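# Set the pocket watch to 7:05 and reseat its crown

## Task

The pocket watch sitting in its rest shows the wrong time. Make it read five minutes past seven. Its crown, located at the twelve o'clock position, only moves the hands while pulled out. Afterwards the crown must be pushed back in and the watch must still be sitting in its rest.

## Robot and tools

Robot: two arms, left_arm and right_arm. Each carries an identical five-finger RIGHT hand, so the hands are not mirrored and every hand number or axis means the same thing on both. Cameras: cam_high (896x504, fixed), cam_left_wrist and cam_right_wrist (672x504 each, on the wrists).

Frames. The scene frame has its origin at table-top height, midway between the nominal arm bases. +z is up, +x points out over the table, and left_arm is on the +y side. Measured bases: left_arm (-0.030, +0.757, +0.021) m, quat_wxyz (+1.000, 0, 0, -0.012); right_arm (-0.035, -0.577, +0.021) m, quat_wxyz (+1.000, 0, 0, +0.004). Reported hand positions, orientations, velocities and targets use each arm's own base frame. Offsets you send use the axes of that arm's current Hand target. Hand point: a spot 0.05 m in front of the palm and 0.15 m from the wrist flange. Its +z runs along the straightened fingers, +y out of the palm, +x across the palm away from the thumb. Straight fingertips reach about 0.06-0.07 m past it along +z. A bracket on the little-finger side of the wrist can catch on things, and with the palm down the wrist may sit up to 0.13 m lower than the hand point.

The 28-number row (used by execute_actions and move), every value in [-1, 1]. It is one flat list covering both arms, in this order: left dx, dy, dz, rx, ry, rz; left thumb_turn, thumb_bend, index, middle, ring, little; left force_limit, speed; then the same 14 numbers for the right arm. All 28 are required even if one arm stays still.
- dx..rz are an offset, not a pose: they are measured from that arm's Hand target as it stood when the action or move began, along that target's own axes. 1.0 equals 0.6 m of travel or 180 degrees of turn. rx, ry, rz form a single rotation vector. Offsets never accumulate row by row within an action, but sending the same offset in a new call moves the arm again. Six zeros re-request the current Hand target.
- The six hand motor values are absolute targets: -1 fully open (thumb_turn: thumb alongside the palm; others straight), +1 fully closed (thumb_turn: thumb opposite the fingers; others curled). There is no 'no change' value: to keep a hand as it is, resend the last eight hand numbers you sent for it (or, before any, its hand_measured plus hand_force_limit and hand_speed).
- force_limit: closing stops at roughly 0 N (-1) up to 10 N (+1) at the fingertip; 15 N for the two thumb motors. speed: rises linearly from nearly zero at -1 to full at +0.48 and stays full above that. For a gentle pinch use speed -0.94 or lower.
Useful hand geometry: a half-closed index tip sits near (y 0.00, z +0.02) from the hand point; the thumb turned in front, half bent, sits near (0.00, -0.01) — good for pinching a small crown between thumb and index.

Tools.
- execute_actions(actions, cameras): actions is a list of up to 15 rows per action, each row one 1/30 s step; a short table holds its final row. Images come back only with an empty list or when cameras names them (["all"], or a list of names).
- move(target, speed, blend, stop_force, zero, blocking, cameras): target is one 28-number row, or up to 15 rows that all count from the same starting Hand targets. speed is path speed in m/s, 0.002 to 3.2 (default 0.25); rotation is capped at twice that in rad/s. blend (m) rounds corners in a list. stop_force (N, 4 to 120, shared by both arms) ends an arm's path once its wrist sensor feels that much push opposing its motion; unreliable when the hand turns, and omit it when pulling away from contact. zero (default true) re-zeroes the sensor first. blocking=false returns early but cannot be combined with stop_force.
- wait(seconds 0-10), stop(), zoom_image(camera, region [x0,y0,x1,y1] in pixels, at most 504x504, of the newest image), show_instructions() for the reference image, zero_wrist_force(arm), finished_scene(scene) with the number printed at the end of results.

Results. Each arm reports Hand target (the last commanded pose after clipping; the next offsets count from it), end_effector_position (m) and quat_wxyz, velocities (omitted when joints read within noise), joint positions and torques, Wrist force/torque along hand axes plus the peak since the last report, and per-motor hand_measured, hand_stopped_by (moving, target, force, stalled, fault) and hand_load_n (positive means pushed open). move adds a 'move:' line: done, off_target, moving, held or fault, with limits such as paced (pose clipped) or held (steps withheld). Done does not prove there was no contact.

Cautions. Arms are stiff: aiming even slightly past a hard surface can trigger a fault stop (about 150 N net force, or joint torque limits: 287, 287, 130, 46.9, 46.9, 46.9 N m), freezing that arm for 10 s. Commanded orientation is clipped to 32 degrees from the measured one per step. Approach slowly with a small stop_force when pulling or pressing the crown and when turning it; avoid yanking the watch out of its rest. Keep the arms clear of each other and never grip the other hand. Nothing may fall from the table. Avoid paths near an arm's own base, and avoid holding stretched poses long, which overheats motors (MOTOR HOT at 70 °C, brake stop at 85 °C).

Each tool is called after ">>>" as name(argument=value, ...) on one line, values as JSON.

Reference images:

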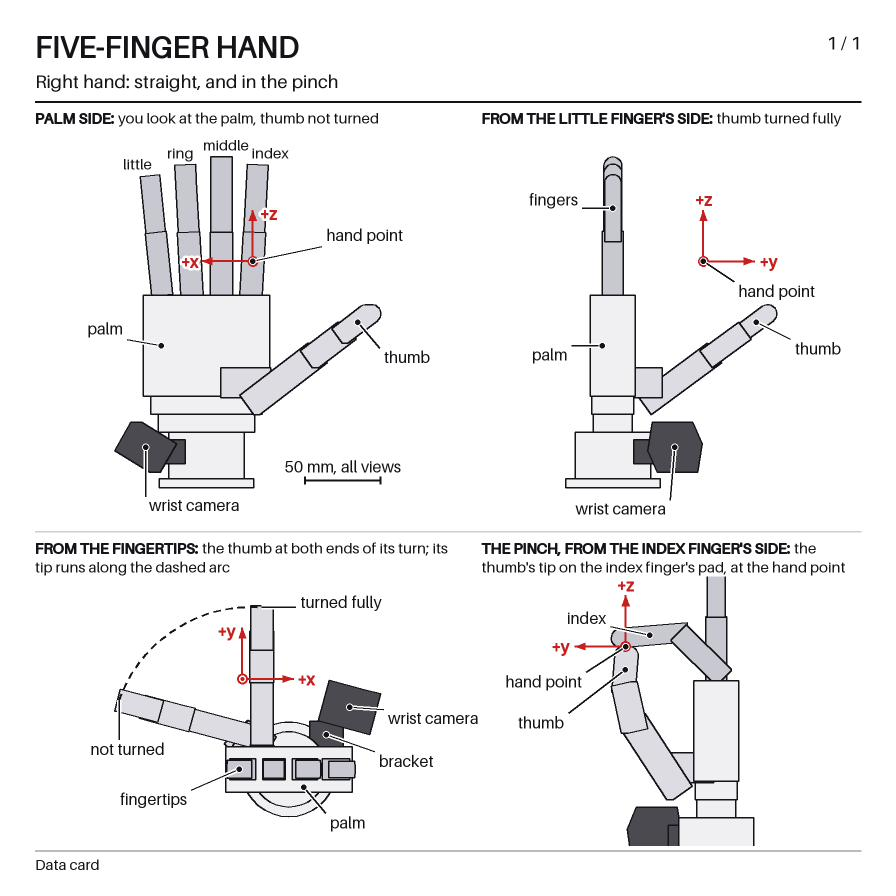

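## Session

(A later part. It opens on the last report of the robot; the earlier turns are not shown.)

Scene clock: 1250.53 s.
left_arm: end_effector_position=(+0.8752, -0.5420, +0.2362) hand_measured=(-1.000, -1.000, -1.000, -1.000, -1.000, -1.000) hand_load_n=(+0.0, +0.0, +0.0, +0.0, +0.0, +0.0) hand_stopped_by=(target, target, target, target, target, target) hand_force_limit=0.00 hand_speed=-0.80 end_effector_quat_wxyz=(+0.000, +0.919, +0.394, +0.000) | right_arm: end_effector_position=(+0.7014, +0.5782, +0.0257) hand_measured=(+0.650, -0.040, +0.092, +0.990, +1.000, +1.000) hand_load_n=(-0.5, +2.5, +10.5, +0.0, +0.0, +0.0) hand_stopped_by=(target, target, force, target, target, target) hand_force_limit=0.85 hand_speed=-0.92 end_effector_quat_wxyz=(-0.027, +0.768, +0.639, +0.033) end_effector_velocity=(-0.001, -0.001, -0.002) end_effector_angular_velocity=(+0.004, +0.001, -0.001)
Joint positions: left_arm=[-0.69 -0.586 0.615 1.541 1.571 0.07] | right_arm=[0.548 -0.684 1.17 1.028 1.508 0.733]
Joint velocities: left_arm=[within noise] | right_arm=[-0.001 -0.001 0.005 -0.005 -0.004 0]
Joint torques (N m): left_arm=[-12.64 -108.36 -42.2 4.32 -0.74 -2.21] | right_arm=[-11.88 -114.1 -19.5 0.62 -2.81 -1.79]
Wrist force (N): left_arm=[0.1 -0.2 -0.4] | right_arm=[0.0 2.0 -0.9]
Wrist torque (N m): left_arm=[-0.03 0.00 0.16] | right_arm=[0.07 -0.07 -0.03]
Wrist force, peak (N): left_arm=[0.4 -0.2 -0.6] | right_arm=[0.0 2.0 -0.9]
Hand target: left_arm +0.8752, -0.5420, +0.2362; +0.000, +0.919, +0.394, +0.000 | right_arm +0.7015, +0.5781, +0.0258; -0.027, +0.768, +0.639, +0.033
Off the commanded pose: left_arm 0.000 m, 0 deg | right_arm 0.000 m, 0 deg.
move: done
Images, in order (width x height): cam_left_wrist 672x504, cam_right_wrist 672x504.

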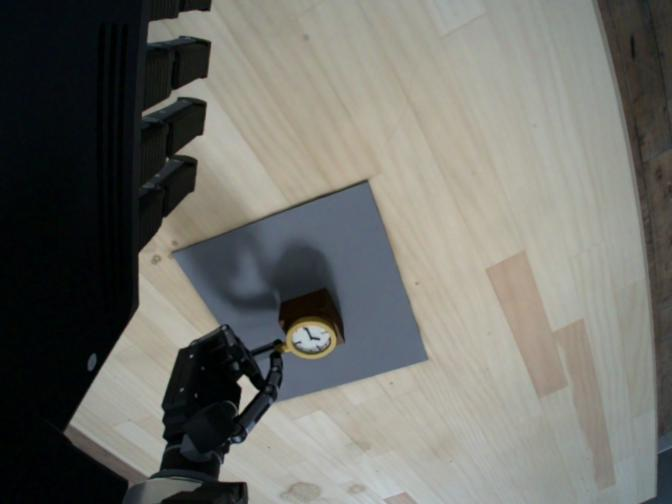

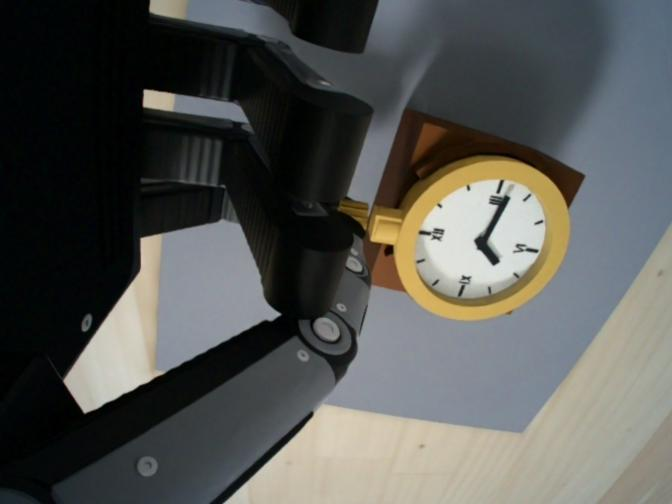

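>>> move(target=[[0,0,0,0,0,0,-1,-1,-1,-1,-1,-1,0,-0.8, 0.0012,0,-0.0014,0,-0.0667,0,0.65,-0.04,0.7,0.99,1,1,0.85,-0.92]], speed=[0.08], cameras=["cam_right_wrist","cam_left_wrist","cam_high"])

>>> zoom_image(camera="cam_right_wrist", region=[320, 90, 620, 390])

>>> zoom_image(camera="cam_left_wrist", region=[220, 280, 350, 380])

Scene clock: 1258.30 s.
left_arm: end_effector_position=(+0.8752, -0.5420, +0.2362) hand_measured=(-1.000, -1.000, -1.000, -1.000, -1.000, -1.000) hand_load_n=(+0.0, +0.0, +0.0, +0.0, +0.0, +0.5) hand_stopped_by=(target, target, target, target, target, target) hand_force_limit=0.00 hand_speed=-0.80 end_effector_quat_wxyz=(+0.000, +0.919, +0.394, +0.000) | right_arm: end_effector_position=(+0.7015, +0.5783, +0.0262) hand_measured=(+0.650, -0.040, +0.092, +0.990, +1.000, +1.000) hand_load_n=(-1.0, +3.5, +9.5, +0.0, -0.5, +0.0) hand_stopped_by=(target, target, force, target, target, target) hand_force_limit=0.85 hand_speed=-0.92 end_effector_quat_wxyz=(+0.000, +0.769, +0.640, +0.001)
Joint positions: left_arm=[-0.69 -0.586 0.615 1.541 1.571 0.07] | right_arm=[0.567 -0.648 1.115 1.103 1.57 0.75]
Joint torques (N m): left_arm=[-12.64 -108.99 -41.8 4.47 -0.57 -2.09] | right_arm=[2.92 -94.73 -26.78 0.65 -2.16 1.06]
Wrist force (N): left_arm=[0.2 -0.2 -0.1] | right_arm=[0.2 0.3 -1.1]
Wrist torque (N m): left_arm=[-0.06 -0.03 0.17] | right_arm=[0.07 -0.02 -0.06]
Wrist force, peak (N): left_arm=[0.4 -0.5 -0.5] | right_arm=[0.2 1.6 -1.3]
Hand target: left_arm +0.8752, -0.5420, +0.2362; +0.000, +0.919, +0.394, +0.000 | right_arm +0.7015, +0.5783, +0.0262; +0.000, +0.769, +0.640, +0.001 (not the last commanded pose)
Off the commanded pose: left_arm 0.000 m, 0 deg | right_arm 0.001 m, 7 deg.
move: held (right_arm; a check stopped the path); limits=held
pose unreachable (right arm): on one or more control steps of this call, first in action 0 (counted from 0), this arm could not follow its commanded pose, so it was not sent that pose on those steps. It may still have moved: this result reports where it is.
cause: moving toward the commanded pose would bring a part of the arm too close to another arm (a part of this arm just beyond joint 4 (wrist 1) and a part of the left arm just beyond its joint 6 (wrist 3), at the place that arm is still heading or pushing toward).

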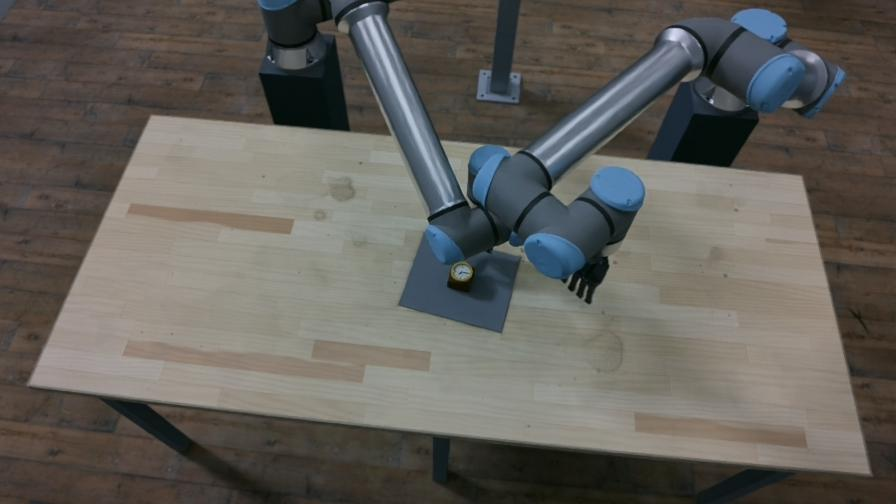

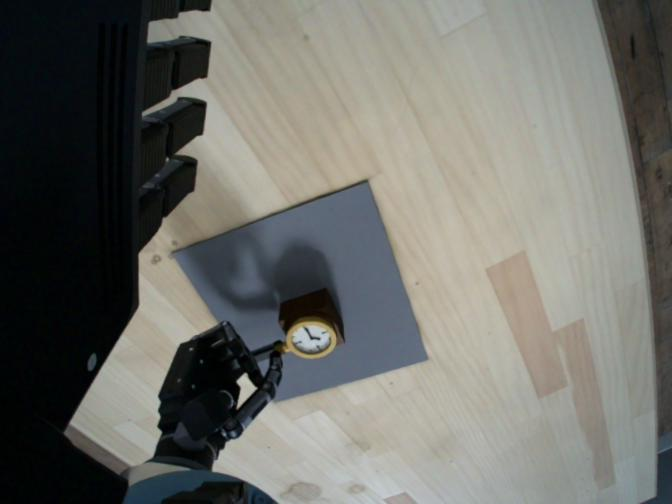

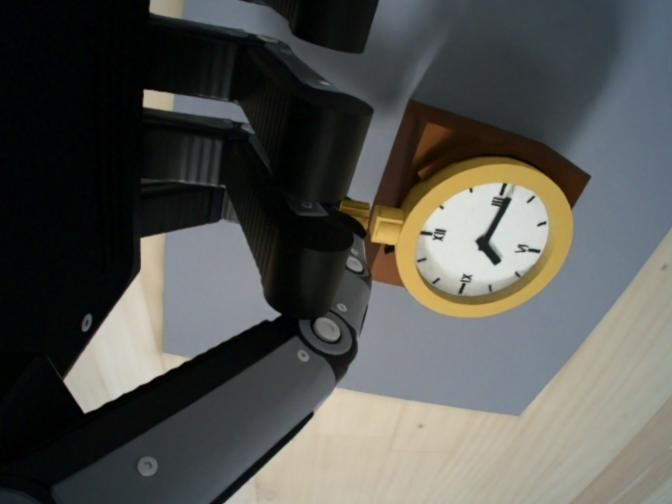

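Scaled by 1.680 from the camera's 672x504 image, which has a finer 960x720 frame.

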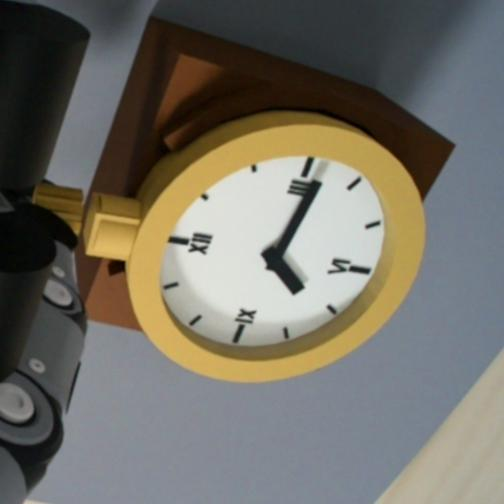

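Scaled by 3.877 from the camera's 672x504 image, which has a finer 960x720 frame.

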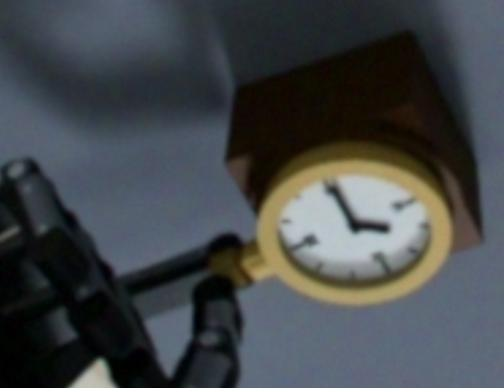

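>>> move(target=[0.181,-0.1723,-0.0833,0,0,0,-1,-1,-1,-1,-1,-1,0,-0.8, 0,0,0,0,0,0,0.65,-0.04,0.7,0.99,1,1,0.85,-0.92], speed=0.15, cameras=["all"])

Scene clock: 1274.33 s.
left_arm: end_effector_position=(+0.8751, -0.3920, +0.2861) hand_measured=(-1.000, -1.000, -1.000, -1.000, -1.000, -1.000) hand_load_n=(+0.0, +0.0, +0.0, +0.0, +0.0, +0.0) hand_stopped_by=(target, target, target, target, target, target) hand_force_limit=0.00 hand_speed=-0.80 end_effector_quat_wxyz=(+0.000, +0.919, +0.394, +0.000) | right_arm: end_effector_position=(+0.7015, +0.5783, +0.0262) hand_measured=(+0.650, -0.040, +0.092, +0.990, +1.000, +1.000) hand_load_n=(-1.0, +3.5, +9.5, +0.5, +0.0, +0.0) hand_stopped_by=(target, target, force, target, target, target) hand_force_limit=0.85 hand_speed=-0.92 end_effector_quat_wxyz=(+0.000, +0.769, +0.640, +0.001)
Joint positions: left_arm=[-0.559 -0.753 0.835 1.488 1.571 0.201] | right_arm=[0.567 -0.648 1.115 1.102 1.57 0.75]
Joint torques (N m): left_arm=[-13.34 -94.14 -51.89 3.23 1.44 -2.26] | right_arm=[-11.62 -115.69 -20.9 1.43 -2.54 -1.86]
Wrist force (N): left_arm=[0.0 0.3 -0.1] | right_arm=[0.9 0.6 -0.6]
Wrist torque (N m): left_arm=[0.10 -0.02 0.07] | right_arm=[0.05 -0.12 -0.02]
Wrist force, peak (N): left_arm=[2.0 -1.3 -0.5] | right_arm=[0.6 0.9 -1.1]
Hand target: left_arm +0.8751, -0.3920, +0.2861; +0.000, +0.919, +0.394, +0.000 | right_arm +0.7015, +0.5783, +0.0262; +0.000, +0.769, +0.640, +0.001
Off the commanded pose: left_arm 0.000 m, 0 deg | right_arm 0.000 m, 0 deg.
move: done

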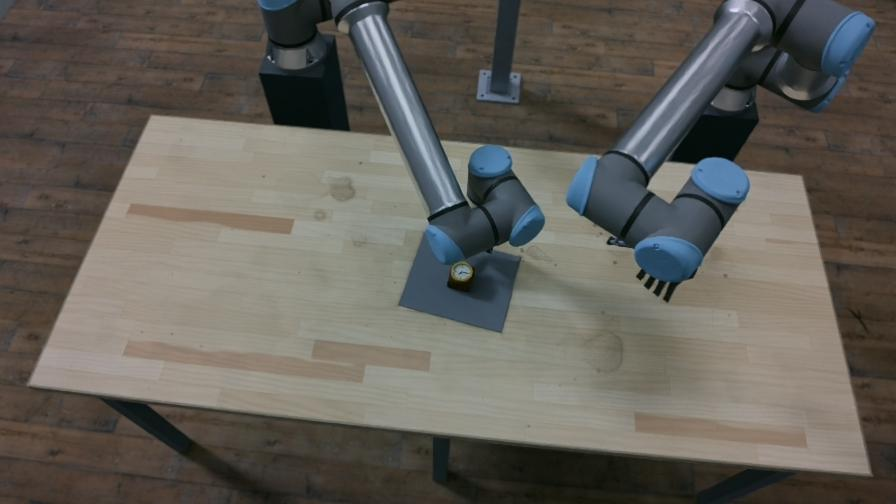

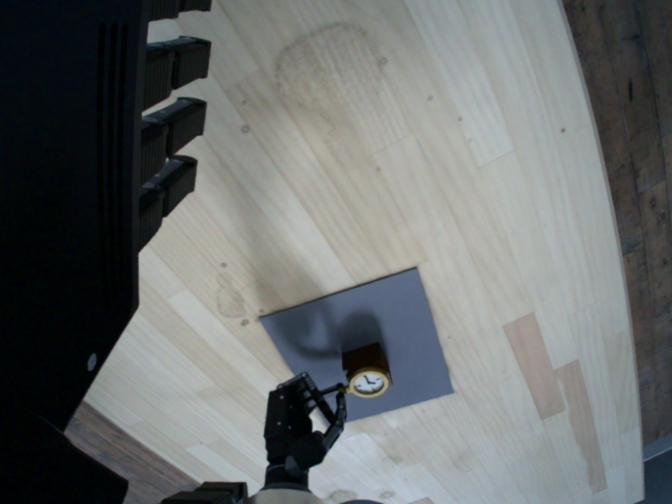

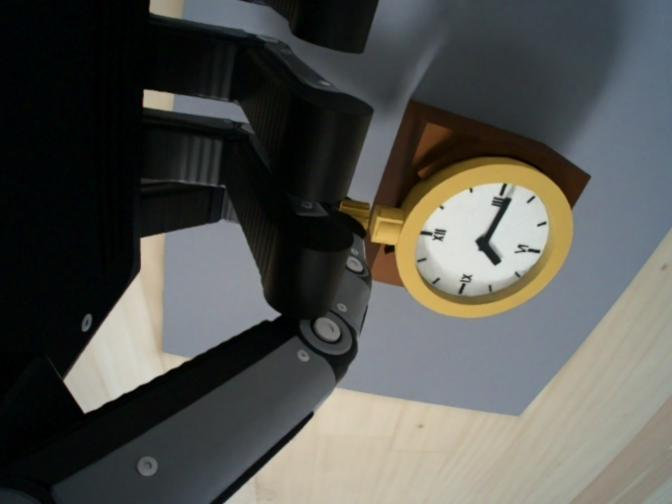

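>>> move(target=[0,0,0,0,0,0,-1,-1,-1,-1,-1,-1,0,-0.8, 0.0022,0,-0.0026,0,-0.1111,0,0.65,-0.04,0.7,0.99,1,1,0.85,-0.92], speed=0.08, cameras=["all"])

>>> zoom_image(camera="cam_right_wrist", region=[320, 90, 620, 390])

>>> zoom_image(camera="cam_left_wrist", region=[300, 330, 430, 430])

Scene clock: 1282.83 s.
left_arm: end_effector_position=(+0.8751, -0.3920, +0.2861) hand_measured=(-1.000, -1.000, -1.000, -1.000, -1.000, -1.000) hand_load_n=(+0.0, -0.5, +0.0, +0.0, +0.0, +0.0) hand_stopped_by=(target, target, target, target, target, target) hand_force_limit=0.00 hand_speed=-0.80 end_effector_quat_wxyz=(+0.000, +0.919, +0.394, +0.000) | right_arm: end_effector_position=(+0.7017, +0.5797, +0.0277) hand_measured=(+0.650, -0.040, +0.092, +0.990, +1.000, +1.000) hand_load_n=(-0.5, +2.0, +9.0, +0.0, +0.0, +0.0) hand_stopped_by=(target, target, force, target, target, target) hand_force_limit=0.85 hand_speed=-0.92 end_effector_quat_wxyz=(+0.111, +0.757, +0.630, -0.133)
Joint positions: left_arm=[-0.559 -0.753 0.835 1.488 1.571 0.201] | right_arm=[0.638 -0.474 0.875 1.429 1.806 0.851]
Joint torques (N m): left_arm=[-14.44 -93.53 -49.59 5.89 -0.2 -2.4] | right_arm=[-11.7 -123.67 -20.8 0.66 -1.91 -2.7]
Wrist force (N): left_arm=[0.4 -0.1 -0.2] | right_arm=[-0.3 0.4 -1.1]
Wrist torque (N m): left_arm=[0.04 -0.08 0.09] | right_arm=[-0.06 0.02 -0.06]
Wrist force, peak (N): left_arm=[0.7 0.1 -0.6] | right_arm=[0.3 1.2 -1.5]
Hand target: left_arm +0.8751, -0.3920, +0.2861; +0.000, +0.919, +0.394, +0.000 | right_arm +0.7018, +0.5796, +0.0278; +0.111, +0.757, +0.630, -0.133
Off the commanded pose: left_arm 0.000 m, 0 deg | right_arm 0.000 m, 0 deg.
move: done

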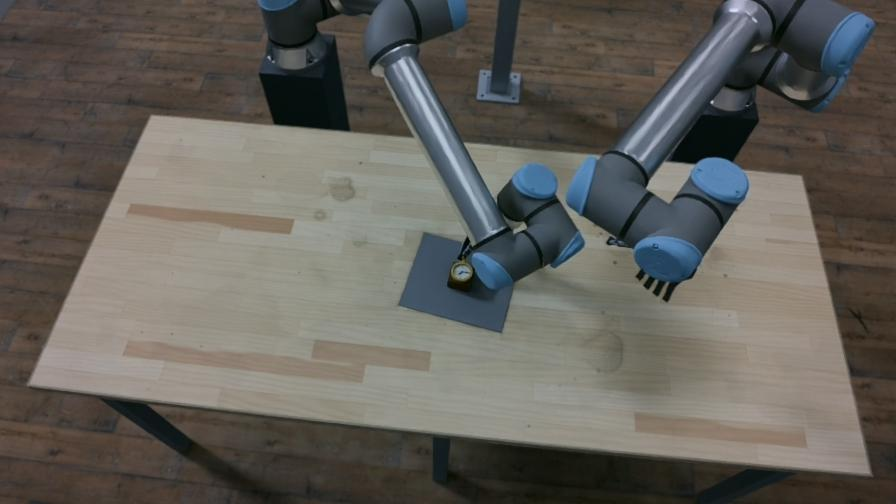

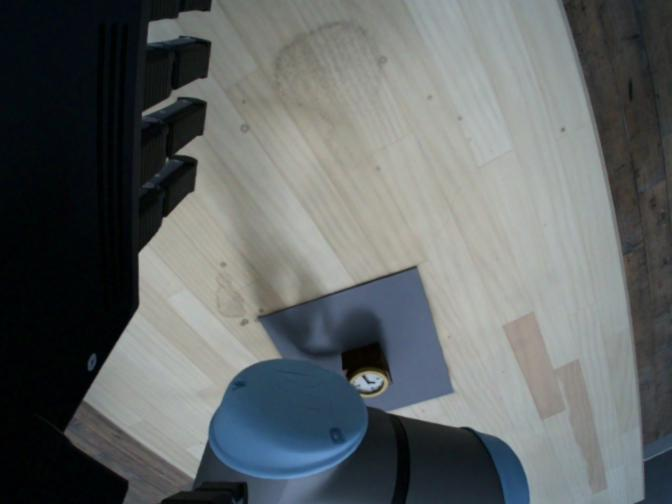

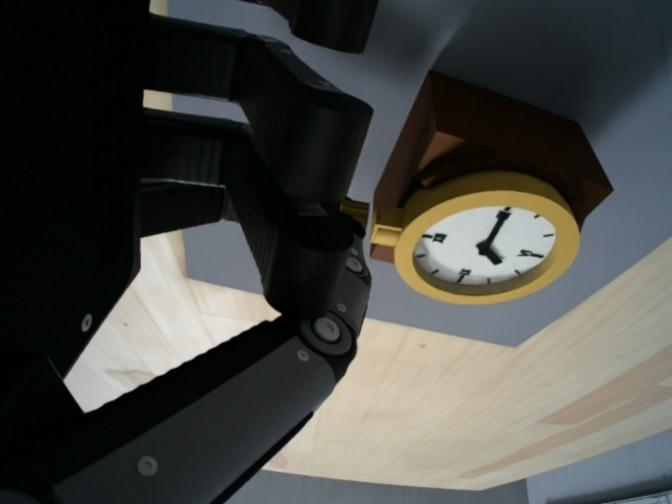

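Scaled by 1.680 from the camera's 672x504 image, which has a finer 960x720 frame.

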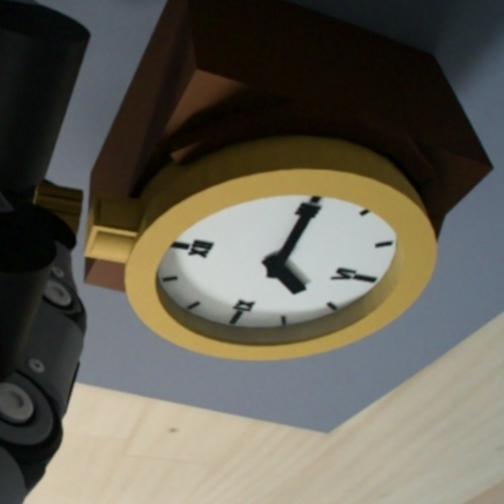

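Scaled by 3.877 from the camera's 672x504 image, which has a finer 960x720 frame.

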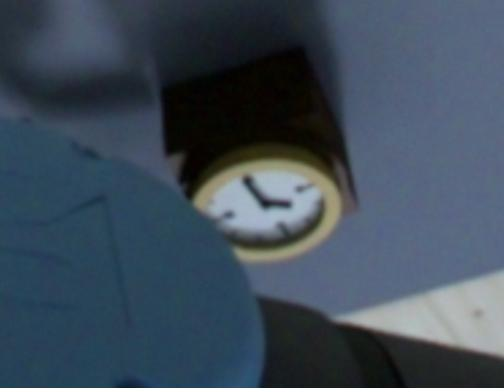

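>>> move(target=[0.181,-0.1723,0,0,0,0,-1,-1,-1,-1,-1,-1,0,-0.8, 0.0022,0,-0.0026,0,-0.1111,0,0.65,-0.04,0.7,0.99,1,1,0.85,-0.92], speed=0.1, cameras=["all"])

>>> zoom_image(camera="cam_right_wrist", region=[320, 90, 620, 390])

>>> zoom_image(camera="cam_high", region=[410, 220, 510, 310])

Scene clock: 1294.20 s.
left_arm: end_effector_position=(+0.8750, -0.2420, +0.2861) hand_measured=(-1.000, -1.000, -1.000, -1.000, -1.000, -1.000) hand_load_n=(+0.0, -0.5, +0.0, +0.0, +0.0, +0.0) hand_stopped_by=(target, target, target, target, target, target) hand_force_limit=0.00 hand_speed=-0.80 end_effector_quat_wxyz=(+0.000, +0.919, +0.394, +0.000) | right_arm: end_effector_position=(+0.7020, +0.5815, +0.0287) hand_measured=(+0.650, -0.040, +0.092, +0.990, +1.000, +1.000) hand_load_n=(+0.0, +1.5, +8.0, +0.0, +0.0, +0.0) hand_stopped_by=(target, target, force, target, target, target) hand_force_limit=0.85 hand_speed=-0.92 end_effector_quat_wxyz=(+0.219, +0.723, +0.601, -0.262)
Joint positions: left_arm=[-0.407 -0.843 0.991 1.421 1.571 0.353] | right_arm=[0.689 -0.283 0.644 1.778 1.997 0.998]
Joint torques (N m): left_arm=[-14.43 -85.48 -48.62 5.39 1.5 -2.37] | right_arm=[-14.86 -131.25 -21.05 0.6 -1.73 -2.53]
Wrist force (N): left_arm=[0.2 -0.5 -0.4] | right_arm=[-1.5 1.1 -0.5]
Wrist torque (N m): left_arm=[-0.06 -0.06 -0.06] | right_arm=[0.04 0.10 0.09]
Wrist force, peak (N): left_arm=[1.4 -0.8 -0.7] | right_arm=[-1.0 1.5 -1.3]
Hand target: left_arm +0.8750, -0.2421, +0.2861; +0.000, +0.919, +0.394, +0.000 | right_arm +0.7021, +0.5814, +0.0288; +0.219, +0.723, +0.601, -0.262
Off the commanded pose: left_arm 0.000 m, 0 deg | right_arm 0.000 m, 0 deg.
move: done

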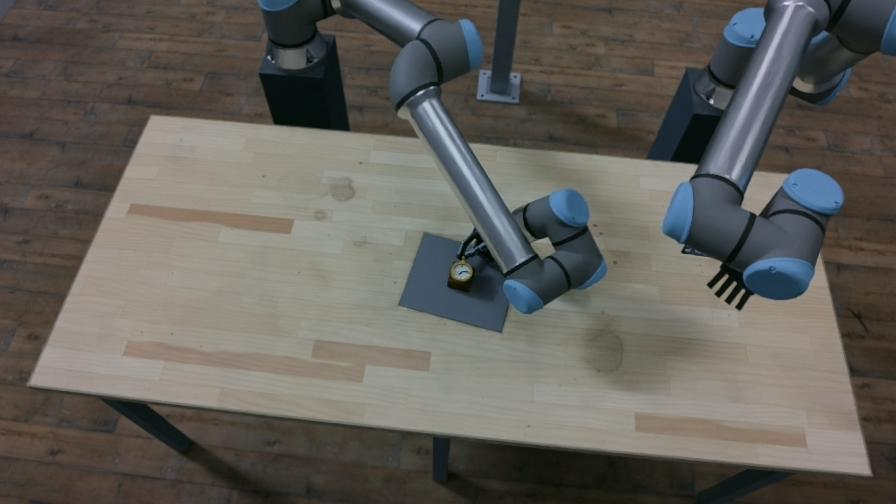

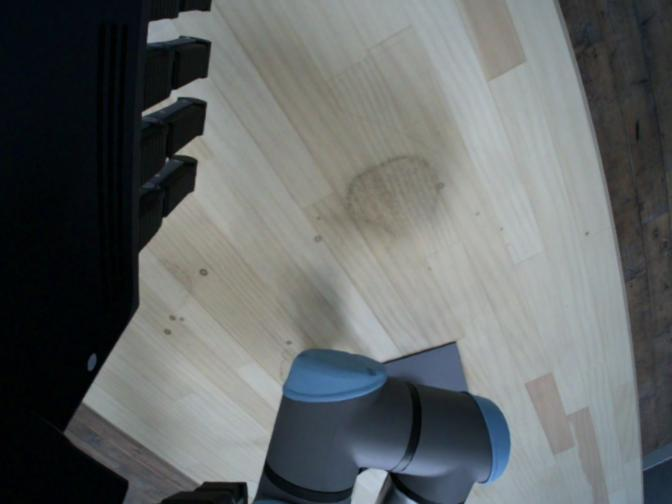

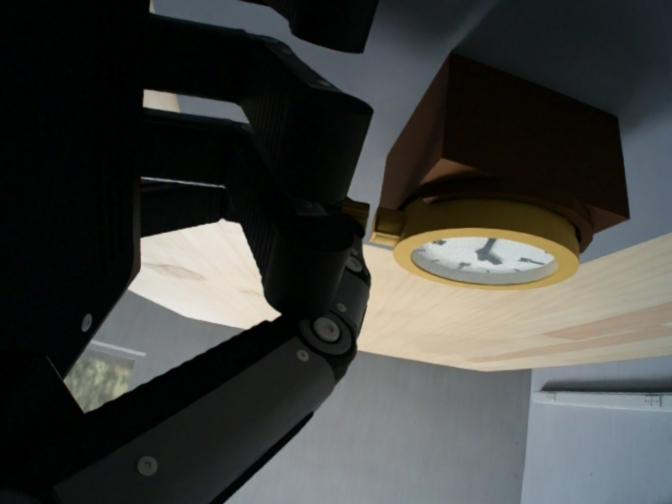

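Scaled by 1.680 from the camera's 672x504 image, which has a finer 960x720 frame.

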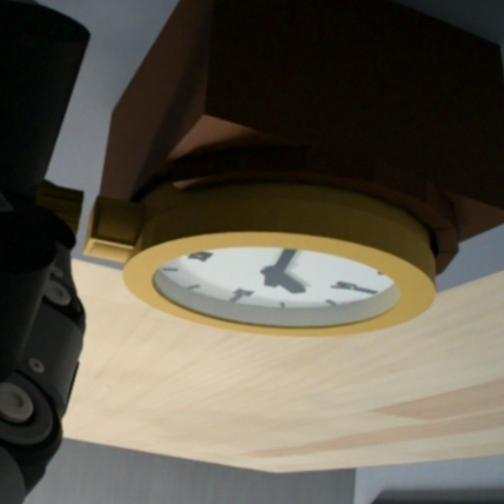

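Scaled by 5.040 from the camera's 896x504 image, which has a finer 1280x720 frame.

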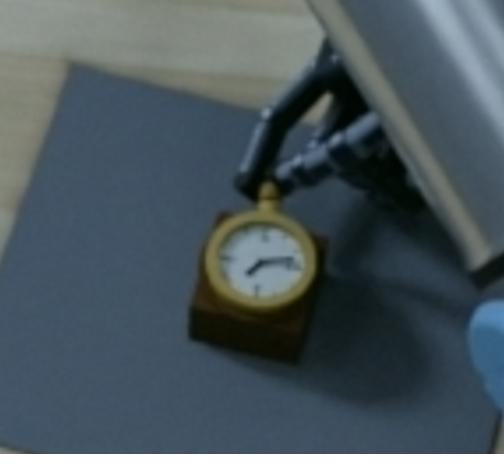

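>>> zoom_image(camera="cam_high", region=[444, 254, 480, 290])

Scaled by 14.000 from the camera's 896x504 image, which has a finer 1280x720 frame.

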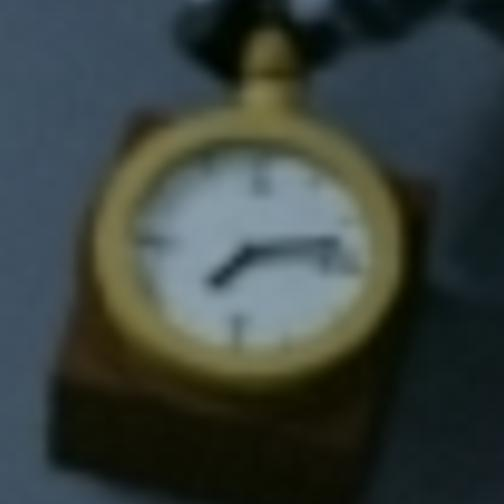

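>>> move(target=[[0,0,0,0,0,0,-1,-1,-1,-1,-1,-1,0,-0.8, 0,0,-0.0008,0,0,0,0.65,-0.04,0.0,0.99,1,1,0.85,-0.92],[0,0,0,0,0,0,-1,-1,-1,-1,-1,-1,0,-0.8, 0,0,-0.0042,0,0,0,0.65,-0.04,0.0,0.99,1,1,0.85,-0.92]], speed=0.02, cameras=["cam_high","cam_right_wrist"])

>>> zoom_image(camera="cam_right_wrist", region=[320, 90, 620, 390])

>>> zoom_image(camera="cam_high", region=[426, 236, 498, 308])

Scene clock: 1324.87 s.
left_arm: end_effector_position=(+0.8750, -0.2421, +0.2861) hand_measured=(-1.000, -1.000, -1.000, -1.000, -1.000, -1.000) hand_load_n=(+0.0, +0.0, +0.0, +0.0, +0.0, +0.0) hand_stopped_by=(target, target, target, target, target, target) hand_force_limit=0.00 hand_speed=-0.80 end_effector_quat_wxyz=(+0.000, +0.919, +0.394, +0.000) | right_arm: end_effector_position=(+0.7024, +0.5830, +0.0308) hand_measured=(+0.650, -0.040, +0.000, +0.990, +1.000, +1.000) hand_load_n=(-0.5, +0.0, +0.0, +0.0, +0.0, +0.0) hand_stopped_by=(target, target, target, target, target, target) hand_force_limit=0.85 hand_speed=-0.92 end_effector_quat_wxyz=(+0.219, +0.723, +0.601, -0.262)
Joint positions: left_arm=[-0.407 -0.842 0.991 1.421 1.571 0.353] | right_arm=[0.69 -0.281 0.637 1.784 1.996 0.999]
Joint torques (N m): left_arm=[-14.33 -86.76 -49.48 7.11 -0.2 -2.42] | right_arm=[13.46 -95.87 -38.12 6.62 -1.56 2.42]
Wrist force (N): left_arm=[0.5 -0.4 -0.6] | right_arm=[-0.8 0.7 1.0]
Wrist torque (N m): left_arm=[-0.04 -0.11 -0.02] | right_arm=[0.07 0.06 -0.09]
Wrist force, peak (N): left_arm=[0.7 -0.5 -0.9] | right_arm=[-1.6 1.0 -0.9]
Hand target: left_arm +0.8750, -0.2421, +0.2861; +0.000, +0.919, +0.394, +0.000 | right_arm +0.7024, +0.5829, +0.0307; +0.219, +0.723, +0.601, -0.262
Off the commanded pose: left_arm 0.000 m, 0 deg | right_arm 0.000 m, 0 deg.
move: done
Images, in order (width x height): cam_high 896x504, cam_right_wrist 672x504.

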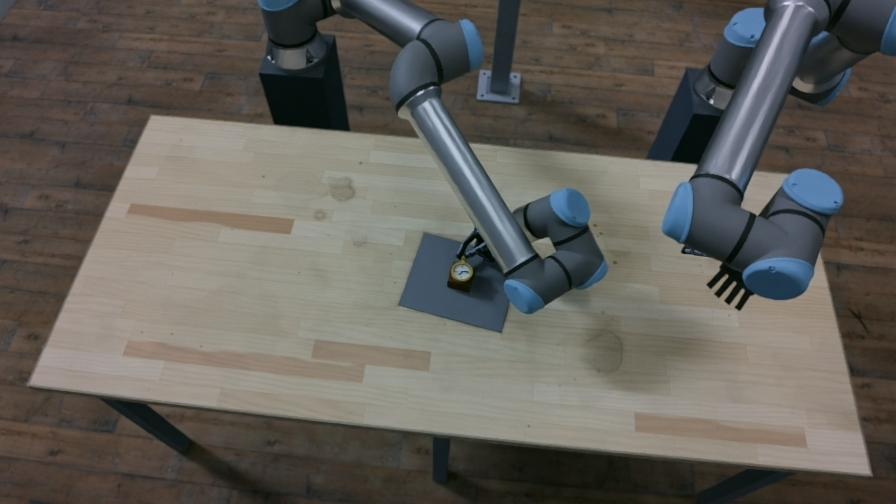

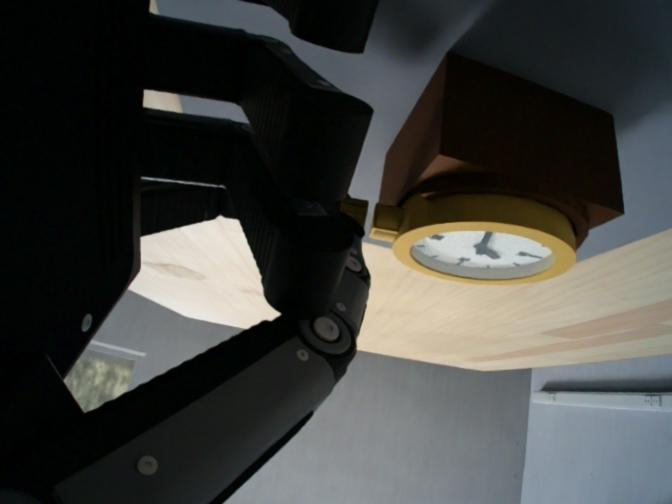

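Scaled by 1.680 from the camera's 672x504 image, which has a finer 960x720 frame.

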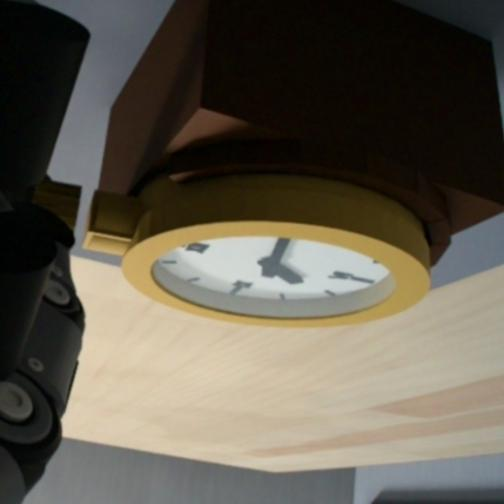

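Scaled by 7.000 from the camera's 896x504 image, which has a finer 1280x720 frame.

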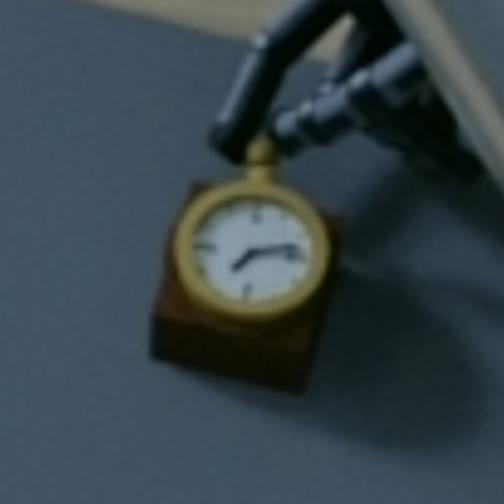

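>>> move(target=[[0,0,0,0,0,0,-1,-1,-1,-1,-1,-1,0,-0.8, -0.0027,0,0.0035,0,0.1111,0,0.65,-0.04,0.0,0.99,1,1,0.85,-0.92],[0,0,0,0,0,0,-1,-1,-1,-1,-1,-1,0,-0.8, -0.0039,0,0.0077,0,0.2222,0,0.65,-0.04,0.0,0.99,1,1,0.85,-0.92],[0,0,0,0,0,0,-1,-1,-1,-1,-1,-1,0,-0.8, -0.002,0,0.0139,0,0.3611,0,0.65,-0.04,0.0,0.99,1,1,0.85,-0.92],[0,0,0,0,0,0,-1,-1,-1,-1,-1,-1,0,-0.8, -0.0001,0,0.0187,0,0.4722,0,0.65,-0.04,0.0,0.99,1,1,0.85,-0.92],[0,0,0,0,0,0,-1,-1,-1,-1,-1,-1,0,-0.8, 0.001,0,0.0215,0,0.5278,0,0.65,-0.04,0.0,0.99,1,1,0.85,-0.92]], speed=0.12, blend=[0.001,0.001,0.001,0.001,0], cameras=["cam_high","cam_right_wrist"])

>>> zoom_image(camera="cam_right_wrist", region=[320, 90, 620, 390])

>>> zoom_image(camera="cam_high", region=[426, 236, 498, 308])

Scene clock: 1339.37 s.
left_arm: end_effector_position=(+0.8750, -0.2421, +0.2861) hand_measured=(-1.000, -1.000, -1.000, -1.000, -1.000, -1.000) hand_load_n=(+0.0, +0.0, +0.0, +0.0, +0.0, +0.0) hand_stopped_by=(target, target, target, target, target, target) hand_force_limit=0.00 hand_speed=-0.80 end_effector_quat_wxyz=(+0.000, +0.919, +0.394, +0.000) | right_arm: end_effector_position=(+0.7010, +0.5751, +0.0205) hand_measured=(+0.650, -0.040, +0.000, +0.990, +1.000, +1.000) hand_load_n=(+0.0, -0.5, +0.0, +0.0, +0.0, +0.0) hand_stopped_by=(target, target, target, target, target, target) hand_force_limit=0.85 hand_speed=-0.92 end_effector_quat_wxyz=(-0.296, +0.681, +0.567, +0.356)
Joint positions: left_arm=[-0.407 -0.842 0.991 1.421 1.571 0.353] | right_arm=[0.325 -0.9 1.659 0.202 0.773 0.772]
Joint torques (N m): left_arm=[-14.27 -86.26 -49.73 6.85 -0.11 -2.3] | right_arm=[18.32 -77.51 -38 4.76 -0.95 -2.65]
Wrist force (N): left_arm=[0.8 -0.3 -0.4] | right_arm=[1.7 0.0 0.4]
Wrist torque (N m): left_arm=[-0.04 -0.14 -0.01] | right_arm=[-0.03 -0.45 0.28]
Wrist force, peak (N): left_arm=[0.9 -0.4 -0.8] | right_arm=[2.6 -0.2 0.0]
Hand target: left_arm +0.8750, -0.2421, +0.2861; +0.000, +0.919, +0.394, +0.000 | right_arm +0.7010, +0.5753, +0.0205; -0.296, +0.681, +0.567, +0.356
Off the commanded pose: left_arm 0.000 m, 0 deg | right_arm 0.000 m, 0 deg.
move: done
Images, in order (width x height): cam_high 896x504, cam_right_wrist 672x504.

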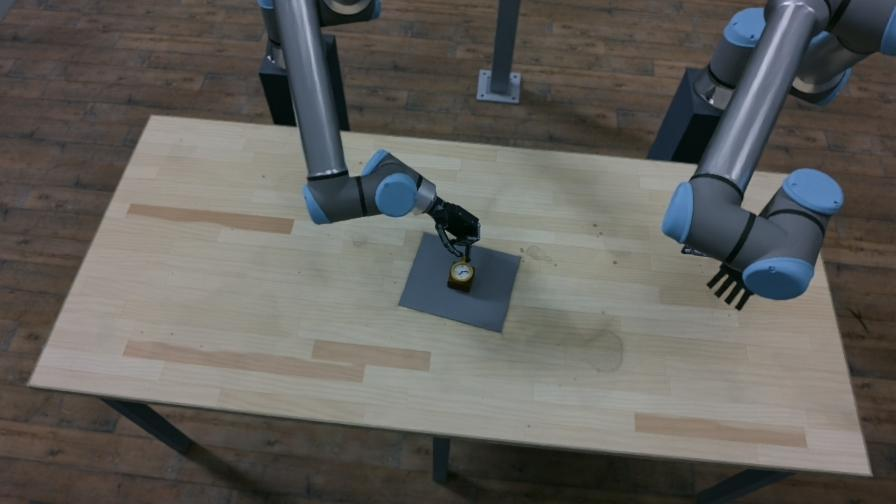

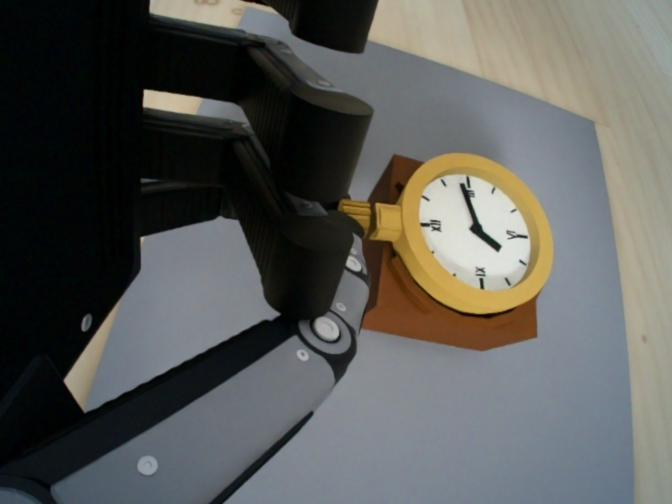

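Scaled by 1.680 from the camera's 672x504 image, which has a finer 960x720 frame.

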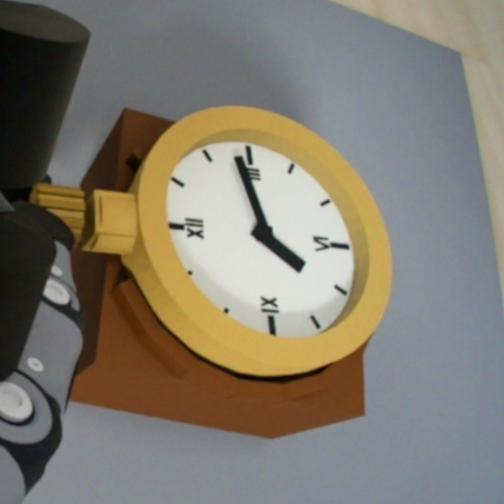

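Scaled by 7.000 from the camera's 896x504 image, which has a finer 1280x720 frame.

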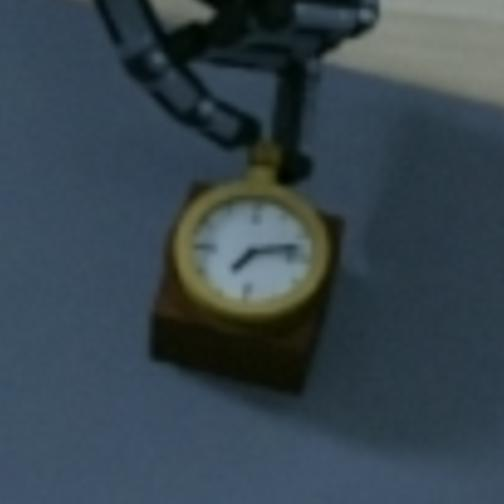

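>>> move(target=[[0,0,0,0,0,0,-1,-1,-1,-1,-1,-1,0,-0.8, -0.0031,0,0.0008,0,0.1111,0,0.65,-0.04,0.0,0.99,1,1,0.85,-0.92],[0,0,0,0,0,0,-1,-1,-1,-1,-1,-1,0,-0.8, -0.0026,0,0.0048,0,0.1111,0,0.65,-0.04,0.0,0.99,1,1,0.85,-0.92],[0,0,0,0,0,0,-1,-1,-1,-1,-1,-1,0,-0.8, -0.0026,0,0.0048,0,0.1111,0,0.65,-0.04,0.7,0.99,1,1,0.75,-0.92]], speed=[0.1,0.02,0.02], cameras=["cam_high","cam_right_wrist"])

>>> zoom_image(camera="cam_right_wrist", region=[320, 90, 620, 390])

>>> zoom_image(camera="cam_high", region=[426, 236, 498, 308])

Scene clock: 1352.80 s.
left_arm: end_effector_position=(+0.8750, -0.2421, +0.2861) hand_measured=(-1.000, -1.000, -1.000, -1.000, -1.000, -1.000) hand_load_n=(+0.0, +0.0, +0.0, +0.0, +0.0, +0.0) hand_stopped_by=(target, target, target, target, target, target) hand_force_limit=0.00 hand_speed=-0.80 end_effector_quat_wxyz=(+0.000, +0.919, +0.394, +0.000) | right_arm: end_effector_position=(+0.7013, +0.5767, +0.0176) hand_measured=(+0.650, -0.040, +0.094, +0.990, +1.000, +1.000) hand_load_n=(-0.5, +3.0, +10.0, +0.0, +0.0, +0.0) hand_stopped_by=(target, target, force, target, target, target) hand_force_limit=0.75 hand_speed=-0.92 end_effector_quat_wxyz=(-0.390, +0.609, +0.507, +0.469)
Joint positions: left_arm=[-0.407 -0.842 0.991 1.421 1.571 0.353] | right_arm=[0.264 -0.915 1.817 -0.35 0.513 1.077]
Joint torques (N m): left_arm=[-14.65 -87.03 -49.55 6.69 -0.1 -2.17] | right_arm=[-9.54 -60.44 -12.5 -0.31 -3.13 -2.07]
Wrist force (N): left_arm=[0.4 -0.2 -0.4] | right_arm=[1.6 0.2 1.4]
Wrist torque (N m): left_arm=[-0.01 -0.09 -0.03] | right_arm=[-0.11 -0.61 0.20]
Wrist force, peak (N): left_arm=[0.6 -0.9 -0.7] | right_arm=[3.0 -0.1 1.1]
Hand target: left_arm +0.8750, -0.2421, +0.2861; +0.000, +0.919, +0.394, +0.000 | right_arm +0.7012, +0.5767, +0.0175; -0.390, +0.609, +0.507, +0.469
Off the commanded pose: left_arm 0.000 m, 0 deg | right_arm 0.000 m, 0 deg.
move: done
Images, in order (width x height): cam_high 896x504, cam_right_wrist 672x504.

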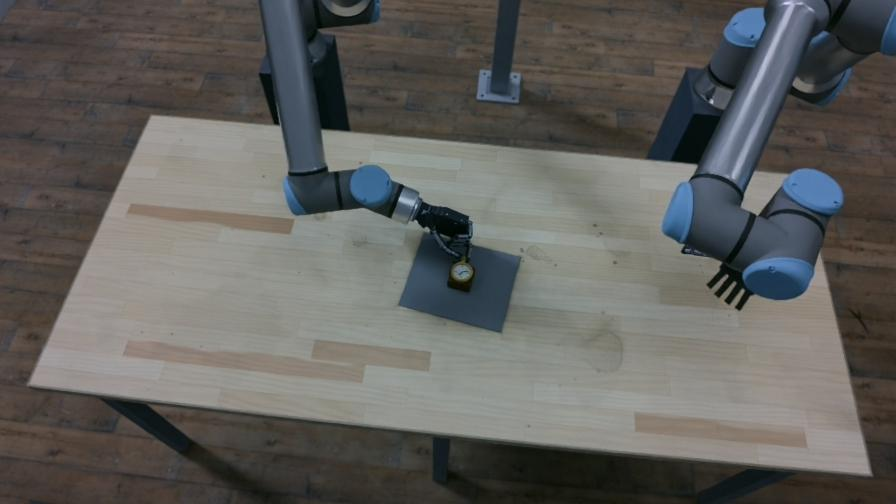

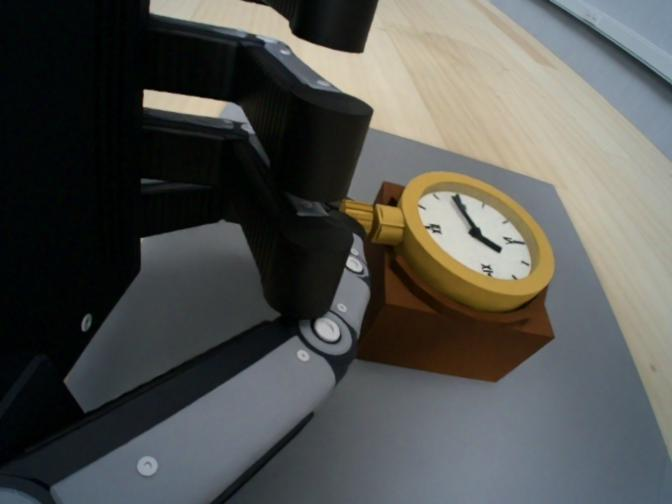

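Scaled by 1.680 from the camera's 672x504 image, which has a finer 960x720 frame.

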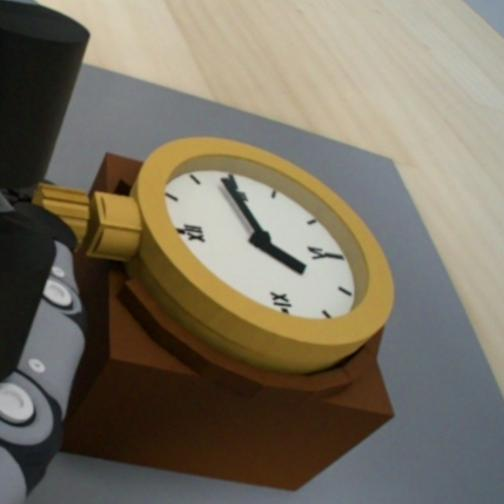

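Scaled by 7.000 from the camera's 896x504 image, which has a finer 1280x720 frame.

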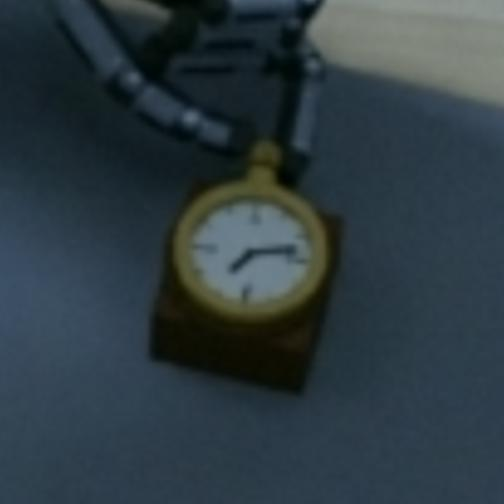

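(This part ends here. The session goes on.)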